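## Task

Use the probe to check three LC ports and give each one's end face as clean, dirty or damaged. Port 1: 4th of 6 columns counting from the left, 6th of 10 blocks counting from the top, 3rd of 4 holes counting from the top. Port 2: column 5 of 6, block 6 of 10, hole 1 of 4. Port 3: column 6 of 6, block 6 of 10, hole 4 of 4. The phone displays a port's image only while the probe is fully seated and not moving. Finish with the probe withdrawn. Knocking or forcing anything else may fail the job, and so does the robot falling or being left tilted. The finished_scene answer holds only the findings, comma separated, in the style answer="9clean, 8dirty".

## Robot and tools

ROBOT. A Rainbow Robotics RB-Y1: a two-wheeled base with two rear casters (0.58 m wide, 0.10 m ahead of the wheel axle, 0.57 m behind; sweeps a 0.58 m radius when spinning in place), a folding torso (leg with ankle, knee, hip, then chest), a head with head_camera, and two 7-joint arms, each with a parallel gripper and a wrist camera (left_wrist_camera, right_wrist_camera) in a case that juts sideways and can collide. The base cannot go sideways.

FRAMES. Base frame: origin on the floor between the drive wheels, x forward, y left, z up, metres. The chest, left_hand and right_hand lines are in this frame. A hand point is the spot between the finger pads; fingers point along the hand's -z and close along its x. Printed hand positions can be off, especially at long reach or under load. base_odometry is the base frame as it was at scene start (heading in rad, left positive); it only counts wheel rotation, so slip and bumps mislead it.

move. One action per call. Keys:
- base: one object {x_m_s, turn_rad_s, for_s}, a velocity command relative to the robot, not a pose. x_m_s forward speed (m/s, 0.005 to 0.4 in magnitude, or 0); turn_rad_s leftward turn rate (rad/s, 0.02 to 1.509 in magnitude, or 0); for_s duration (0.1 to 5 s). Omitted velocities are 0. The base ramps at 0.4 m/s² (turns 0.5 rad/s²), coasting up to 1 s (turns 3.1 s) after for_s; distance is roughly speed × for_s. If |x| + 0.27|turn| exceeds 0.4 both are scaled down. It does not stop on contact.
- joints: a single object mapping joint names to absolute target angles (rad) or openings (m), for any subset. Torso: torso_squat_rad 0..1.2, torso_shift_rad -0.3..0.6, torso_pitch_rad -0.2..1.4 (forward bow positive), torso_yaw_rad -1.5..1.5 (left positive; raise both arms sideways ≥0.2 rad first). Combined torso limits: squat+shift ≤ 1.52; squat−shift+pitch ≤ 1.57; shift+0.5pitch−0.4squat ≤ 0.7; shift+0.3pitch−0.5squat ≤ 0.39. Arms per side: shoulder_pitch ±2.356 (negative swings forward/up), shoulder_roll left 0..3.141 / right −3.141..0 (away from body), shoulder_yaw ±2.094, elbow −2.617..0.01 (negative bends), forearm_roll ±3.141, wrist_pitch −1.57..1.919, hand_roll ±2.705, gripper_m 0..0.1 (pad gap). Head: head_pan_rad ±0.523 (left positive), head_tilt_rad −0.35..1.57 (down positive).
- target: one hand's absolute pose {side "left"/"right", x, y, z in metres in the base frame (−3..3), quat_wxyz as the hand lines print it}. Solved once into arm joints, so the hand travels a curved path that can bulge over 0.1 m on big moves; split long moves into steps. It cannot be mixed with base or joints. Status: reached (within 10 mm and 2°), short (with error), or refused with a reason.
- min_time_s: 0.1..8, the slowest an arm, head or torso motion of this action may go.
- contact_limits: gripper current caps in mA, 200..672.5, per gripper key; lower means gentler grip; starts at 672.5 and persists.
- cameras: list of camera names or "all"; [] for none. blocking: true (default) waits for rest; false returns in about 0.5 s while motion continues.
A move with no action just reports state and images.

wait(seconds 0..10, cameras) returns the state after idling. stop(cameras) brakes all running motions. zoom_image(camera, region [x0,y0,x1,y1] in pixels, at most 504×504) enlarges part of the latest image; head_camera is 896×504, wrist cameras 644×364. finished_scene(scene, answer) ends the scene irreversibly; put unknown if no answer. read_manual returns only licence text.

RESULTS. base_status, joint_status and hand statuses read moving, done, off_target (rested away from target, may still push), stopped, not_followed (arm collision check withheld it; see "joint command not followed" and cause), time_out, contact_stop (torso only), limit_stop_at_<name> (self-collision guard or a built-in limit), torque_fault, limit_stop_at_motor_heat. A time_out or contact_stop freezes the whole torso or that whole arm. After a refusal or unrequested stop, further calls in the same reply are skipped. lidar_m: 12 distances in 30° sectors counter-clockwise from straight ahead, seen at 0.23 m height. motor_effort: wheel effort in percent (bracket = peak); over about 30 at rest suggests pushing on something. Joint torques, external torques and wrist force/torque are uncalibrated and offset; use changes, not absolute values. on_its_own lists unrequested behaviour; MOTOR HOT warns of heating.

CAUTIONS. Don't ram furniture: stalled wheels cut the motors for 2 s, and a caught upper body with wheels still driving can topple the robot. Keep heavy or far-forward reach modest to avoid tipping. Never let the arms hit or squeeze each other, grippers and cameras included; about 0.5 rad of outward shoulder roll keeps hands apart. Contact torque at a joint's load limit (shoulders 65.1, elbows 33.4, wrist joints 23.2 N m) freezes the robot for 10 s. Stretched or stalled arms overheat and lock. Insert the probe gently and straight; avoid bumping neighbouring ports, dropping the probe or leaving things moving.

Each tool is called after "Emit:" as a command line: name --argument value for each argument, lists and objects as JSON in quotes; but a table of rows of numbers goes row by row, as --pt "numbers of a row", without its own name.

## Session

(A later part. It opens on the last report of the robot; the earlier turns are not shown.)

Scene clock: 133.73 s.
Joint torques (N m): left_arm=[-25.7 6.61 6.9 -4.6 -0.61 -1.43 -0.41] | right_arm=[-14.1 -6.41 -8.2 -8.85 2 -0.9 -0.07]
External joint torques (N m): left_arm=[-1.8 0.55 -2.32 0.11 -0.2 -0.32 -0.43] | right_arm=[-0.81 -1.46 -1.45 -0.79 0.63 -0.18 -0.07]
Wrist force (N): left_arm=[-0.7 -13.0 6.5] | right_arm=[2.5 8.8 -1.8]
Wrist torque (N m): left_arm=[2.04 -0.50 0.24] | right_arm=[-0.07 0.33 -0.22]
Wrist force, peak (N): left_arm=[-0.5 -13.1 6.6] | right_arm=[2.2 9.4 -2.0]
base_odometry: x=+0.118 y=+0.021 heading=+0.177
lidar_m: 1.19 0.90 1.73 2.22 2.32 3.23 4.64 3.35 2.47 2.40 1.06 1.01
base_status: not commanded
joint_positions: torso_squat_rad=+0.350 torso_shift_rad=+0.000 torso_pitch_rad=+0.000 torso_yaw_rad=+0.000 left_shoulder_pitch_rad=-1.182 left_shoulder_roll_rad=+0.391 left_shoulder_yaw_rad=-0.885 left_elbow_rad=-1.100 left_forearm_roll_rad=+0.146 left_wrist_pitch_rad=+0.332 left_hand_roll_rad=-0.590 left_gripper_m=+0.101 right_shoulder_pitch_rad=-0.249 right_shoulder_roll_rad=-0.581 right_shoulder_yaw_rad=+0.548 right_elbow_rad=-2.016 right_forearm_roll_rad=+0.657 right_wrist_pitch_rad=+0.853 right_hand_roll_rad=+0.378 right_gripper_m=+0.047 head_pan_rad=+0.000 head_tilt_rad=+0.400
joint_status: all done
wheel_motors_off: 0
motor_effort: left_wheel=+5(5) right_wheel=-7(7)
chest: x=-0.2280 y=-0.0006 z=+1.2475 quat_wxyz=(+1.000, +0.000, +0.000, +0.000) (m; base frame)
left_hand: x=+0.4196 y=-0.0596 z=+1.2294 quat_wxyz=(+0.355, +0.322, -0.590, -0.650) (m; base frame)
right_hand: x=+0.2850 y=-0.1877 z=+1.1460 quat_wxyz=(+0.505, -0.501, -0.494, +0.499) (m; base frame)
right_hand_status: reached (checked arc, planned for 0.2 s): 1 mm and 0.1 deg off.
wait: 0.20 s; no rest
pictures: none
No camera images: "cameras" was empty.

Emit:
move --target '{"side":"right","x":0.2852,"y":-0.1882,"z":1.1455,"quat_wxyz":[0.5044,-0.5014,-0.4956,0.4986]}' --cameras '[]'

Emit:
move --target '{"side":"right","x":0.2872,"y":-0.1882,"z":1.1455,"quat_wxyz":[0.5044,-0.5014,-0.4956,0.4986]}' --cameras '[]'

Emit:
move --target '{"side":"right","x":0.2884,"y":-0.1882,"z":1.1455,"quat_wxyz":[0.5044,-0.5014,-0.4956,0.4986]}' --cameras '["right_wrist_camera","head_camera"]'

Emit:
zoom_image --camera "right_wrist_camera" --region '[318, 50, 338, 70]'

Scene clock: 134.80 s.
Joint torques (N m): left_arm=[-25.41 6.76 7.1 -4.3 -0.52 -1.09 -0.48] | right_arm=[-13.79 -5.73 -7.69 -8.59 1.96 -0.92 -0.03]
External joint torques (N m): left_arm=[-1.51 0.7 -2.12 0.41 -0.11 0.02 -0.49] | right_arm=[-0.5 -0.79 -0.94 -0.53 0.58 -0.2 -0.03]
Wrist force (N): left_arm=[-0.7 -13.0 6.8] | right_arm=[3.0 8.0 -1.8]
Wrist torque (N m): left_arm=[2.04 -0.50 0.23] | right_arm=[-0.34 0.33 -0.21]
Wrist force, peak (N): left_arm=[-0.6 -13.2 6.8] | right_arm=[2.8 9.1 -2.2]
move: done
base_odometry: x=+0.118 y=+0.021 heading=+0.177
lidar_m: 1.18 0.90 1.74 2.21 2.32 3.22 4.64 3.35 2.47 2.40 1.04 1.02
base_status: not commanded
joint_positions: torso_squat_rad=+0.350 torso_shift_rad=+0.000 torso_pitch_rad=+0.000 torso_yaw_rad=+0.000 left_shoulder_pitch_rad=-1.182 left_shoulder_roll_rad=+0.391 left_shoulder_yaw_rad=-0.885 left_elbow_rad=-1.100 left_forearm_roll_rad=+0.146 left_wrist_pitch_rad=+0.332 left_hand_roll_rad=-0.590 left_gripper_m=+0.101 right_shoulder_pitch_rad=-0.249 right_shoulder_roll_rad=-0.581 right_shoulder_yaw_rad=+0.548 right_elbow_rad=-2.016 right_forearm_roll_rad=+0.657 right_wrist_pitch_rad=+0.853 right_hand_roll_rad=+0.378 right_gripper_m=+0.047 head_pan_rad=+0.000 head_tilt_rad=+0.400
joint_status: all done
wheel_motors_off: 0
motor_effort: left_wheel=+5(5) right_wheel=-7(7)
chest: x=-0.2280 y=-0.0006 z=+1.2475 quat_wxyz=(+1.000, +0.000, +0.000, +0.000) (m; base frame)
left_hand: x=+0.4196 y=-0.0596 z=+1.2294 quat_wxyz=(+0.355, +0.322, -0.590, -0.650) (m; base frame)
right_hand: x=+0.2850 y=-0.1878 z=+1.1458 quat_wxyz=(+0.506, -0.501, -0.494, +0.499) (m; base frame)
right_hand_status: reached (checked arc, planned for 0.0 s): 1 mm and 0.2 deg off.
pictures: none
No camera images: "cameras" was empty.

Scene clock: 135.33 s.
Joint torques (N m): left_arm=[-25.4 6.75 7.43 -4.46 -0.69 -1.42 -0.4] | right_arm=[-16.66 -5.5 -9.17 -5.16 0.99 -1.1 -0.19]
External joint torques (N m): left_arm=[-1.5 0.68 -1.79 0.25 -0.28 -0.31 -0.41] | right_arm=[-3.28 -0.53 -2.41 2.9 -0.38 -0.39 -0.19]
Wrist force (N): left_arm=[-0.7 -12.8 6.4] | right_arm=[0.7 5.7 25.2]
Wrist torque (N m): left_arm=[2.00 -0.49 0.24] | right_arm=[-0.81 0.80 -0.12]
Wrist force, peak (N): left_arm=[-0.4 -13.4 6.5] | right_arm=[0.8 5.3 35.3]
move: done
base_odometry: x=+0.118 y=+0.021 heading=+0.177
lidar_m: 1.19 0.91 1.74 2.22 2.31 3.22 4.63 3.34 2.47 2.39 1.05 1.02
base_status: not commanded
joint_positions: torso_squat_rad=+0.350 torso_shift_rad=+0.000 torso_pitch_rad=+0.000 torso_yaw_rad=+0.000 left_shoulder_pitch_rad=-1.182 left_shoulder_roll_rad=+0.391 left_shoulder_yaw_rad=-0.885 left_elbow_rad=-1.100 left_forearm_roll_rad=+0.146 left_wrist_pitch_rad=+0.332 left_hand_roll_rad=-0.590 left_gripper_m=+0.101 right_shoulder_pitch_rad=-0.252 right_shoulder_roll_rad=-0.580 right_shoulder_yaw_rad=+0.546 right_elbow_rad=-2.006 right_forearm_roll_rad=+0.660 right_wrist_pitch_rad=+0.843 right_hand_roll_rad=+0.373 right_gripper_m=+0.047 head_pan_rad=+0.000 head_tilt_rad=+0.400
joint_status: all done
wheel_motors_off: 0
motor_effort: left_wheel=+8(8) right_wheel=+0(7)
chest: x=-0.2283 y=-0.0006 z=+1.2475 quat_wxyz=(+1.000, +0.000, +0.000, +0.000) (m; base frame)
left_hand: x=+0.4193 y=-0.0597 z=+1.2297 quat_wxyz=(+0.355, +0.323, -0.590, -0.650) (m; base frame)
right_hand: x=+0.2866 y=-0.1881 z=+1.1453 quat_wxyz=(+0.504, -0.501, -0.496, +0.499) (m; base frame)
right_hand_status: reached (checked arc, planned for 0.1 s): 1 mm and 0.0 deg off.
pictures: none
No camera images: "cameras" was empty.

Scene clock: 135.87 s.
Joint torques (N m): left_arm=[-25.66 5.93 7.08 -4.42 -0.71 -1.36 -0.44] | right_arm=[-19.13 -4.98 -11.3 -4 1.03 -1.32 -0.05]
External joint torques (N m): left_arm=[-1.76 -0.14 -2.14 0.29 -0.31 -0.25 -0.45] | right_arm=[-5.68 0 -4.52 4.06 -0.33 -0.61 -0.04]
Wrist force (N): left_arm=[-0.4 -13.0 6.5] | right_arm=[1.3 6.5 37.2]
Wrist torque (N m): left_arm=[2.02 -0.47 0.25] | right_arm=[-0.66 0.86 -0.14]
Wrist force, peak (N): left_arm=[-0.6 -13.1 6.8] | right_arm=[1.4 6.4 46.9]
move: done
base_odometry: x=+0.118 y=+0.021 heading=+0.177
lidar_m: 1.19 0.90 1.74 2.21 2.32 3.22 4.64 3.34 2.48 2.40 1.04 1.02
base_status: not commanded
joint_positions: torso_squat_rad=+0.350 torso_shift_rad=+0.000 torso_pitch_rad=-0.001 torso_yaw_rad=+0.000 left_shoulder_pitch_rad=-1.182 left_shoulder_roll_rad=+0.391 left_shoulder_yaw_rad=-0.885 left_elbow_rad=-1.100 left_forearm_roll_rad=+0.146 left_wrist_pitch_rad=+0.332 left_hand_roll_rad=-0.590 left_gripper_m=+0.101 right_shoulder_pitch_rad=-0.255 right_shoulder_roll_rad=-0.579 right_shoulder_yaw_rad=+0.546 right_elbow_rad=-2.000 right_forearm_roll_rad=+0.659 right_wrist_pitch_rad=+0.841 right_hand_roll_rad=+0.372 right_gripper_m=+0.047 head_pan_rad=+0.000 head_tilt_rad=+0.400
joint_status: all done
wheel_motors_off: 0
motor_effort: left_wheel=+9(9) right_wheel=+3(3)
chest: x=-0.2285 y=-0.0006 z=+1.2475 quat_wxyz=(+1.000, +0.000, +0.000, +0.000) (m; base frame)
left_hand: x=+0.4190 y=-0.0598 z=+1.2299 quat_wxyz=(+0.355, +0.323, -0.590, -0.650) (m; base frame)
right_hand: x=+0.2877 y=-0.1880 z=+1.1450 quat_wxyz=(+0.505, -0.501, -0.495, +0.499) (m; base frame)
right_hand_status: reached (checked arc, planned for 0.1 s): 1 mm and 0.1 deg off.
pictures: head_camera, right_wrist_camera
camera_calibration:
head_camera: T_world_to_cam=[[0.00742838, -0.999281, 0.0371736, -0.0518626], [-0.389361, -0.0371313, -0.920337, 1.30926], [0.921055, -0.00763735, -0.389357, 0.696034], [0, 0, 0, 1]] pos_world=[-0.130926, 0.00210503, 1.47789]
right_wrist_camera: T_world_to_cam=[[0.0199121, -0.999796, -0.00348829, -0.190695], [-0.510579, -0.00716895, -0.859801, 1.15354], [0.8596, 0.0189015, -0.510618, 0.414748], [0, 0, 0, 1]] pos_world=[0.236255, -0.190226, 1.20293]

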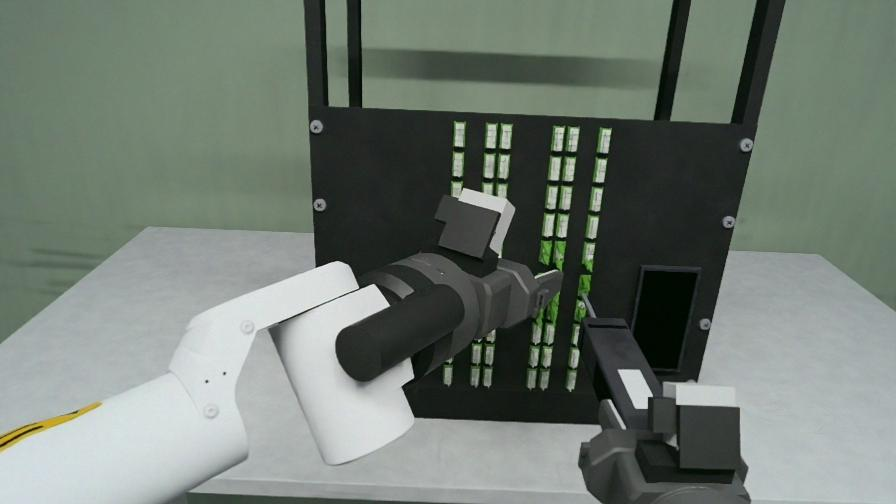

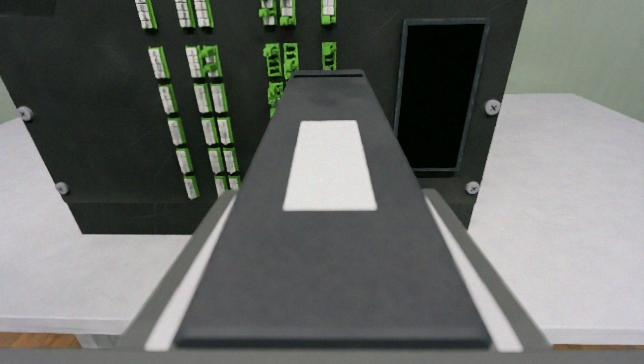

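Scaled by 25.200 from the camera's 644x364 image, which has a finer 1265x715 frame.

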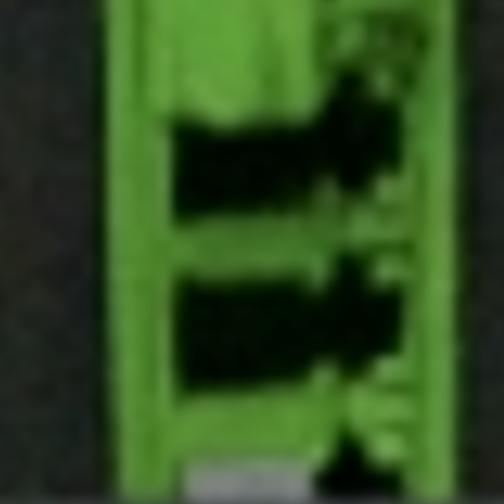

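Emit:
move --target '{"side":"right","x":0.2835,"y":-0.1880,"z":1.1450,"quat_wxyz":[0.5040,-0.5020,-0.4960,0.4980]}' --cameras '["right_wrist_camera"]'

Emit:
zoom_image --camera "right_wrist_camera" --region '[318, 50, 338, 70]'

Emit:
move --target '{"side":"right","x":0.2815,"y":-0.1880,"z":1.1448,"quat_wxyz":[0.5040,-0.5020,-0.4960,0.4980]}' --cameras '["right_wrist_camera"]'

Emit:
zoom_image --camera "right_wrist_camera" --region '[318, 50, 338, 70]'

Scene clock: 137.00 s.
Joint torques (N m): left_arm=[-25.16 6.62 6.52 -4.27 -0.75 -1.59 -0.47] | right_arm=[-10.4 -4.94 -5.35 -9.95 1.51 -0.63 -0.26]
External joint torques (N m): left_arm=[-1.27 0.56 -2.7 0.45 -0.34 -0.48 -0.48] | right_arm=[2.79 -0.02 1.36 -1.86 0.14 0.07 -0.25]
Wrist force (N): left_arm=[-0.6 -12.9 6.5] | right_arm=[2.8 6.6 -14.6]
Wrist torque (N m): left_arm=[2.01 -0.49 0.23] | right_arm=[-0.43 0.25 -0.15]
Wrist force, peak (N): left_arm=[-0.5 -13.3 6.7] | right_arm=[1.0 6.9 38.5]
move: done
base_odometry: x=+0.118 y=+0.021 heading=+0.177
lidar_m: 1.18 0.90 1.73 2.22 2.32 3.22 4.63 3.35 2.48 2.39 1.05 1.02
base_status: not commanded
joint_positions: torso_squat_rad=+0.350 torso_shift_rad=+0.000 torso_pitch_rad=+0.001 torso_yaw_rad=+0.000 left_shoulder_pitch_rad=-1.182 left_shoulder_roll_rad=+0.391 left_shoulder_yaw_rad=-0.885 left_elbow_rad=-1.100 left_forearm_roll_rad=+0.146 left_wrist_pitch_rad=+0.332 left_hand_roll_rad=-0.590 left_gripper_m=+0.101 right_shoulder_pitch_rad=-0.243 right_shoulder_roll_rad=-0.579 right_shoulder_yaw_rad=+0.547 right_elbow_rad=-2.014 right_forearm_roll_rad=+0.670 right_wrist_pitch_rad=+0.844 right_hand_roll_rad=+0.370 right_gripper_m=+0.047 head_pan_rad=+0.000 head_tilt_rad=+0.400
joint_status: all done
wheel_motors_off: 0
motor_effort: left_wheel=+3(11) right_wheel=-13(20)
chest: x=-0.2276 y=-0.0006 z=+1.2475 quat_wxyz=(+1.000, +0.000, +0.000, +0.000) (m; base frame)
left_hand: x=+0.4200 y=-0.0596 z=+1.2291 quat_wxyz=(+0.355, +0.322, -0.590, -0.650) (m; base frame)
right_hand: x=+0.2847 y=-0.1880 z=+1.1446 quat_wxyz=(+0.504, -0.502, -0.496, +0.498) (m; base frame)
right_hand_status: reached (checked arc, planned for 0.1 s): 1 mm and 0.1 deg off.
pictures: right_wrist_camera
camera_calibration:
right_wrist_camera: T_world_to_cam=[[0.0188539, -0.999817, -0.00329086, -0.190627], [-0.508893, -0.00676305, -0.860803, 1.15237], [0.860623, 0.0179042, -0.508927, 0.414783], [0, 0, 0, 1]] pos_world=[0.233054, -0.190225, 1.20243]

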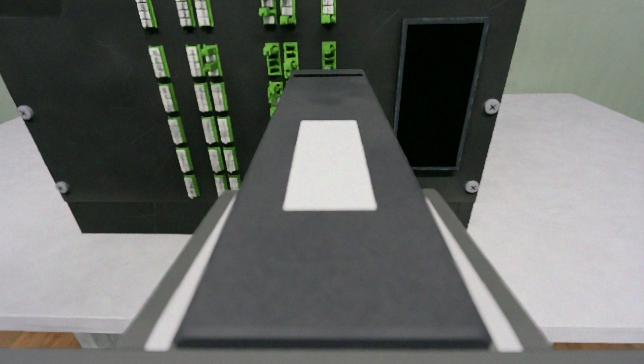

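Scaled by 25.200 from the camera's 644x364 image, which has a finer 1265x715 frame.

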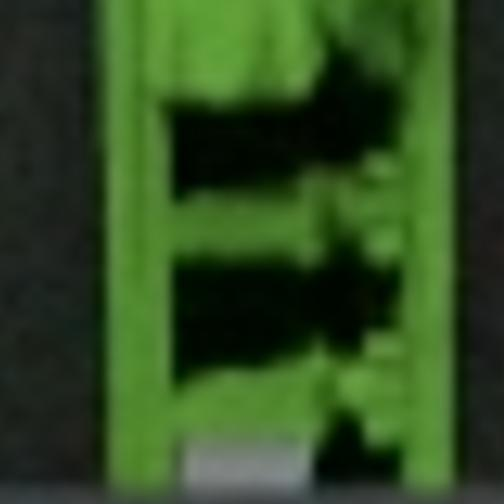

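Scene clock: 137.57 s.
Joint torques (N m): left_arm=[-25.41 5.94 7.42 -4.67 -0.81 -1.28 -0.36] | right_arm=[-13.21 -6.16 -7.67 -9.12 2.01 -0.68 0.07]
External joint torques (N m): left_arm=[-1.51 -0.12 -1.8 0.04 -0.4 -0.17 -0.37] | right_arm=[-0.17 -1.27 -1 -1.01 0.64 0.02 0.08]
Wrist force (N): left_arm=[-0.8 -13.1 6.5] | right_arm=[1.8 7.9 0.8]
Wrist torque (N m): left_arm=[2.03 -0.51 0.24] | right_arm=[-0.26 0.40 -0.24]
Wrist force, peak (N): left_arm=[-0.6 -13.1 6.8] | right_arm=[5.0 7.9 -17.9]
move: done
base_odometry: x=+0.118 y=+0.021 heading=+0.177
lidar_m: 1.18 0.90 1.74 2.21 2.31 3.23 4.64 3.34 2.47 2.40 1.05 1.01
base_status: not commanded
joint_positions: torso_squat_rad=+0.350 torso_shift_rad=+0.000 torso_pitch_rad=+0.000 torso_yaw_rad=+0.000 left_shoulder_pitch_rad=-1.182 left_shoulder_roll_rad=+0.391 left_shoulder_yaw_rad=-0.885 left_elbow_rad=-1.100 left_forearm_roll_rad=+0.146 left_wrist_pitch_rad=+0.332 left_hand_roll_rad=-0.590 left_gripper_m=+0.101 right_shoulder_pitch_rad=-0.234 right_shoulder_roll_rad=-0.581 right_shoulder_yaw_rad=+0.549 right_elbow_rad=-2.026 right_forearm_roll_rad=+0.673 right_wrist_pitch_rad=+0.848 right_hand_roll_rad=+0.371 right_gripper_m=+0.047 head_pan_rad=+0.000 head_tilt_rad=+0.400
joint_status: all done
wheel_motors_off: 0
motor_effort: left_wheel=+5(6) right_wheel=-7(14)
chest: x=-0.2279 y=-0.0006 z=+1.2475 quat_wxyz=(+1.000, +0.000, +0.000, +0.000) (m; base frame)
left_hand: x=+0.4197 y=-0.0596 z=+1.2293 quat_wxyz=(+0.355, +0.322, -0.590, -0.650) (m; base frame)
right_hand: x=+0.2813 y=-0.1880 z=+1.1447 quat_wxyz=(+0.504, -0.502, -0.496, +0.498) (m; base frame)
right_hand_status: reached (checked arc, planned for 0.1 s): 0 mm and 0.0 deg off.
pictures: right_wrist_camera
camera_calibration:
right_wrist_camera: T_world_to_cam=[[0.0189288, -0.999815, -0.00354916, -0.190169], [-0.508199, -0.00656423, -0.861214, 1.1511], [0.861031, 0.0181054, -0.508229, 0.416862], [0, 0, 0, 1]] pos_world=[0.229655, -0.190125, 1.20253]

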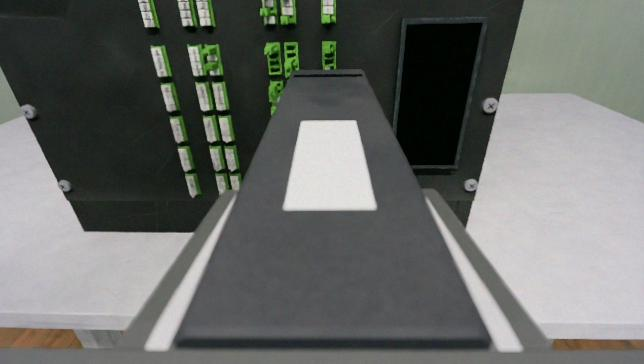

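Scaled by 25.200 from the camera's 644x364 image, which has a finer 1265x715 frame.

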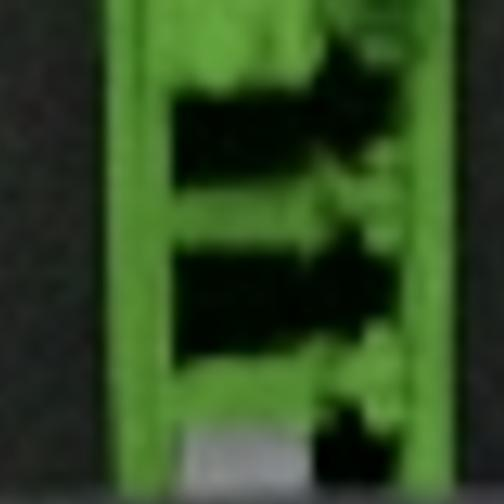

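Emit:
move --target '{"side":"right","x":0.2835,"y":-0.1881,"z":1.1450,"quat_wxyz":[0.5040,-0.5020,-0.4960,0.4980]}' --cameras '[]'

Emit:
move --target '{"side":"right","x":0.2846,"y":-0.1881,"z":1.1450,"quat_wxyz":[0.5040,-0.5020,-0.4960,0.4980]}' --cameras '[]'

Emit:
move --target '{"side":"right","x":0.2856,"y":-0.1881,"z":1.1450,"quat_wxyz":[0.5040,-0.5020,-0.4960,0.4980]}' --cameras '["right_wrist_camera"]'

Emit:
zoom_image --camera "right_wrist_camera" --region '[318, 50, 338, 70]'

Scene clock: 138.37 s.
Joint torques (N m): left_arm=[-25.8 6.66 7.57 -4.48 -0.68 -1.17 -0.27] | right_arm=[-14.38 -5.06 -8.01 -8.11 1.72 -0.9 -0.14]
External joint torques (N m): left_arm=[-1.9 0.6 -1.65 0.23 -0.28 -0.06 -0.29] | right_arm=[-1.23 -0.14 -1.3 -0.01 0.35 -0.2 -0.13]
Wrist force (N): left_arm=[-0.8 -13.0 6.6] | right_arm=[2.2 7.7 3.9]
Wrist torque (N m): left_arm=[2.02 -0.51 0.23] | right_arm=[-0.33 0.21 -0.23]
Wrist force, peak (N): left_arm=[-0.6 -13.2 6.7] | right_arm=[2.5 8.1 6.7]
move: done
base_odometry: x=+0.118 y=+0.021 heading=+0.177
lidar_m: 1.18 0.90 1.73 2.21 2.32 3.22 4.63 3.34 2.48 2.40 1.05 1.02
base_status: not commanded
joint_positions: torso_squat_rad=+0.350 torso_shift_rad=+0.000 torso_pitch_rad=+0.000 torso_yaw_rad=+0.000 left_shoulder_pitch_rad=-1.182 left_shoulder_roll_rad=+0.391 left_shoulder_yaw_rad=-0.885 left_elbow_rad=-1.100 left_forearm_roll_rad=+0.146 left_wrist_pitch_rad=+0.332 left_hand_roll_rad=-0.590 left_gripper_m=+0.101 right_shoulder_pitch_rad=-0.240 right_shoulder_roll_rad=-0.580 right_shoulder_yaw_rad=+0.548 right_elbow_rad=-2.019 right_forearm_roll_rad=+0.670 right_wrist_pitch_rad=+0.845 right_hand_roll_rad=+0.371 right_gripper_m=+0.047 head_pan_rad=+0.000 head_tilt_rad=+0.400
joint_status: all done
wheel_motors_off: 0
motor_effort: left_wheel=+5(5) right_wheel=-6(7)
chest: x=-0.2279 y=-0.0006 z=+1.2475 quat_wxyz=(+1.000, +0.000, +0.000, +0.000) (m; base frame)
left_hand: x=+0.4197 y=-0.0596 z=+1.2293 quat_wxyz=(+0.355, +0.322, -0.590, -0.650) (m; base frame)
right_hand: x=+0.2834 y=-0.1881 z=+1.1447 quat_wxyz=(+0.504, -0.502, -0.496, +0.498) (m; base frame)
right_hand_status: reached (checked arc, planned for 0.1 s): 0 mm and 0.0 deg off.
pictures: none
No camera images: "cameras" was empty.

Scene clock: 138.90 s.
Joint torques (N m): left_arm=[-26.07 6.72 7.93 -4.39 -0.82 -1.09 -0.39] | right_arm=[-15.3 -4.98 -8.76 -7.24 1.8 -1.03 -0.03]
External joint torques (N m): left_arm=[-2.17 0.66 -1.29 0.32 -0.42 0.02 -0.41] | right_arm=[-2.09 -0.05 -2.04 0.85 0.43 -0.33 -0.02]
Wrist force (N): left_arm=[-0.6 -12.9 6.6] | right_arm=[2.3 7.5 9.3]
Wrist torque (N m): left_arm=[2.01 -0.49 0.23] | right_arm=[-0.44 0.32 -0.17]
Wrist force, peak (N): left_arm=[-0.6 -13.2 6.7] | right_arm=[2.2 7.6 10.2]
move: done
base_odometry: x=+0.118 y=+0.021 heading=+0.177
lidar_m: 1.19 0.91 1.74 2.21 2.32 3.22 4.64 3.35 2.48 2.39 1.07 1.02
base_status: not commanded
joint_positions: torso_squat_rad=+0.350 torso_shift_rad=+0.000 torso_pitch_rad=+0.000 torso_yaw_rad=+0.000 left_shoulder_pitch_rad=-1.182 left_shoulder_roll_rad=+0.391 left_shoulder_yaw_rad=-0.885 left_elbow_rad=-1.100 left_forearm_roll_rad=+0.146 left_wrist_pitch_rad=+0.332 left_hand_roll_rad=-0.590 left_gripper_m=+0.101 right_shoulder_pitch_rad=-0.243 right_shoulder_roll_rad=-0.580 right_shoulder_yaw_rad=+0.547 right_elbow_rad=-2.014 right_forearm_roll_rad=+0.669 right_wrist_pitch_rad=+0.844 right_hand_roll_rad=+0.370 right_gripper_m=+0.047 head_pan_rad=+0.000 head_tilt_rad=+0.400
joint_status: all done
wheel_motors_off: 0
motor_effort: left_wheel=+5(5) right_wheel=-6(6)
chest: x=-0.2279 y=-0.0006 z=+1.2475 quat_wxyz=(+1.000, +0.000, +0.000, +0.000) (m; base frame)
left_hand: x=+0.4196 y=-0.0596 z=+1.2293 quat_wxyz=(+0.355, +0.322, -0.590, -0.650) (m; base frame)
right_hand: x=+0.2844 y=-0.1881 z=+1.1446 quat_wxyz=(+0.504, -0.502, -0.496, +0.498) (m; base frame)
right_hand_status: reached (checked arc, planned for 0.1 s): 0 mm and 0.0 deg off.
pictures: none
No camera images: "cameras" was empty.

Scene clock: 139.43 s.
Joint torques (N m): left_arm=[-25.87 6.13 8.27 -4.52 -0.68 -1.54 -0.36] | right_arm=[-16.07 -4.73 -9.19 -6.73 1.74 -1.13 -0.24]
External joint torques (N m): left_arm=[-1.97 0.07 -0.95 0.19 -0.27 -0.43 -0.38] | right_arm=[-2.8 0.2 -2.47 1.36 0.38 -0.43 -0.23]
Wrist force (N): left_arm=[-0.6 -13.0 6.8] | right_arm=[1.8 7.0 14.8]
Wrist torque (N m): left_arm=[2.02 -0.50 0.24] | right_arm=[-0.41 0.38 -0.19]
Wrist force, peak (N): left_arm=[-0.5 -13.2 6.7] | right_arm=[1.5 7.8 15.9]
move: done
base_odometry: x=+0.118 y=+0.021 heading=+0.177
lidar_m: 1.19 0.91 1.74 2.21 2.32 3.23 4.64 3.34 2.47 2.40 1.04 1.02
base_status: not commanded
joint_positions: torso_squat_rad=+0.350 torso_shift_rad=+0.000 torso_pitch_rad=+0.000 torso_yaw_rad=+0.000 left_shoulder_pitch_rad=-1.182 left_shoulder_roll_rad=+0.391 left_shoulder_yaw_rad=-0.885 left_elbow_rad=-1.100 left_forearm_roll_rad=+0.146 left_wrist_pitch_rad=+0.332 left_hand_roll_rad=-0.590 left_gripper_m=+0.101 right_shoulder_pitch_rad=-0.246 right_shoulder_roll_rad=-0.579 right_shoulder_yaw_rad=+0.547 right_elbow_rad=-2.010 right_forearm_roll_rad=+0.668 right_wrist_pitch_rad=+0.842 right_hand_roll_rad=+0.370 right_gripper_m=+0.047 head_pan_rad=+0.000 head_tilt_rad=+0.400
joint_status: all done
wheel_motors_off: 0
motor_effort: left_wheel=+5(5) right_wheel=-5(6)
chest: x=-0.2280 y=-0.0006 z=+1.2475 quat_wxyz=(+1.000, +0.000, +0.000, +0.000) (m; base frame)
left_hand: x=+0.4195 y=-0.0596 z=+1.2294 quat_wxyz=(+0.355, +0.322, -0.590, -0.650) (m; base frame)
right_hand: x=+0.2853 y=-0.1881 z=+1.1446 quat_wxyz=(+0.504, -0.502, -0.496, +0.498) (m; base frame)
right_hand_status: reached (checked arc, planned for 0.1 s): 0 mm and 0.0 deg off.
pictures: right_wrist_camera
camera_calibration:
right_wrist_camera: T_world_to_cam=[[0.019128, -0.999812, -0.00321479, -0.190794], [-0.508697, -0.00696401, -0.860917, 1.15273], [0.860733, 0.018103, -0.508735, 0.414047], [0, 0, 0, 1]] pos_world=[0.233655, -0.190226, 1.20243]

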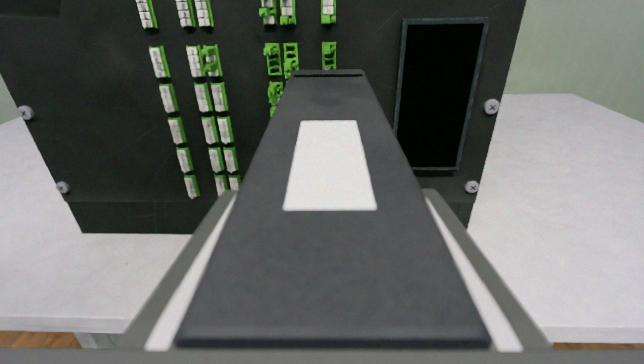

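Scaled by 25.200 from the camera's 644x364 image, which has a finer 1265x715 frame.

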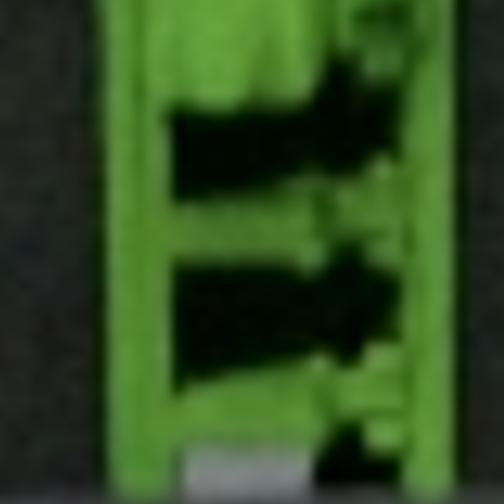

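Emit:
zoom_image --camera "right_wrist_camera" --region '[390, 5, 500, 60]'

Emit:
zoom_image --camera "right_wrist_camera" --region '[390, 140, 500, 195]'

Emit:
zoom_image --camera "right_wrist_camera" --region '[260, 0, 370, 110]'

Emit:
zoom_image --camera "right_wrist_camera" --region '[130, 0, 250, 60]'

Scaled by 4.582 from the camera's 644x364 image, which has a finer 1265x715 frame.

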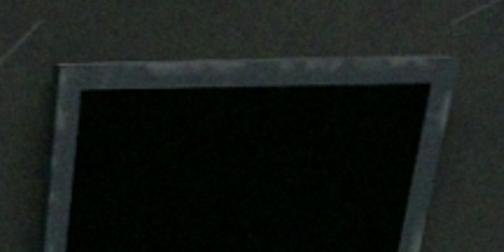

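Scaled by 4.582 from the camera's 644x364 image, which has a finer 1265x715 frame.

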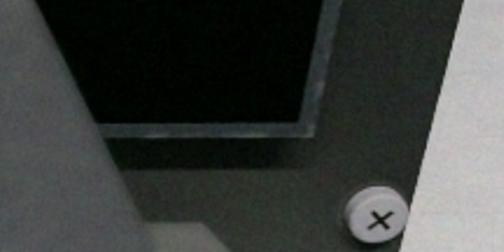

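Scaled by 4.582 from the camera's 644x364 image, which has a finer 1265x715 frame.

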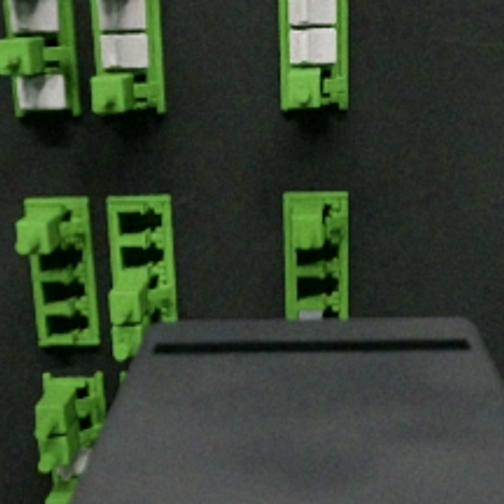

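Scaled by 4.200 from the camera's 644x364 image, which has a finer 1265x715 frame.

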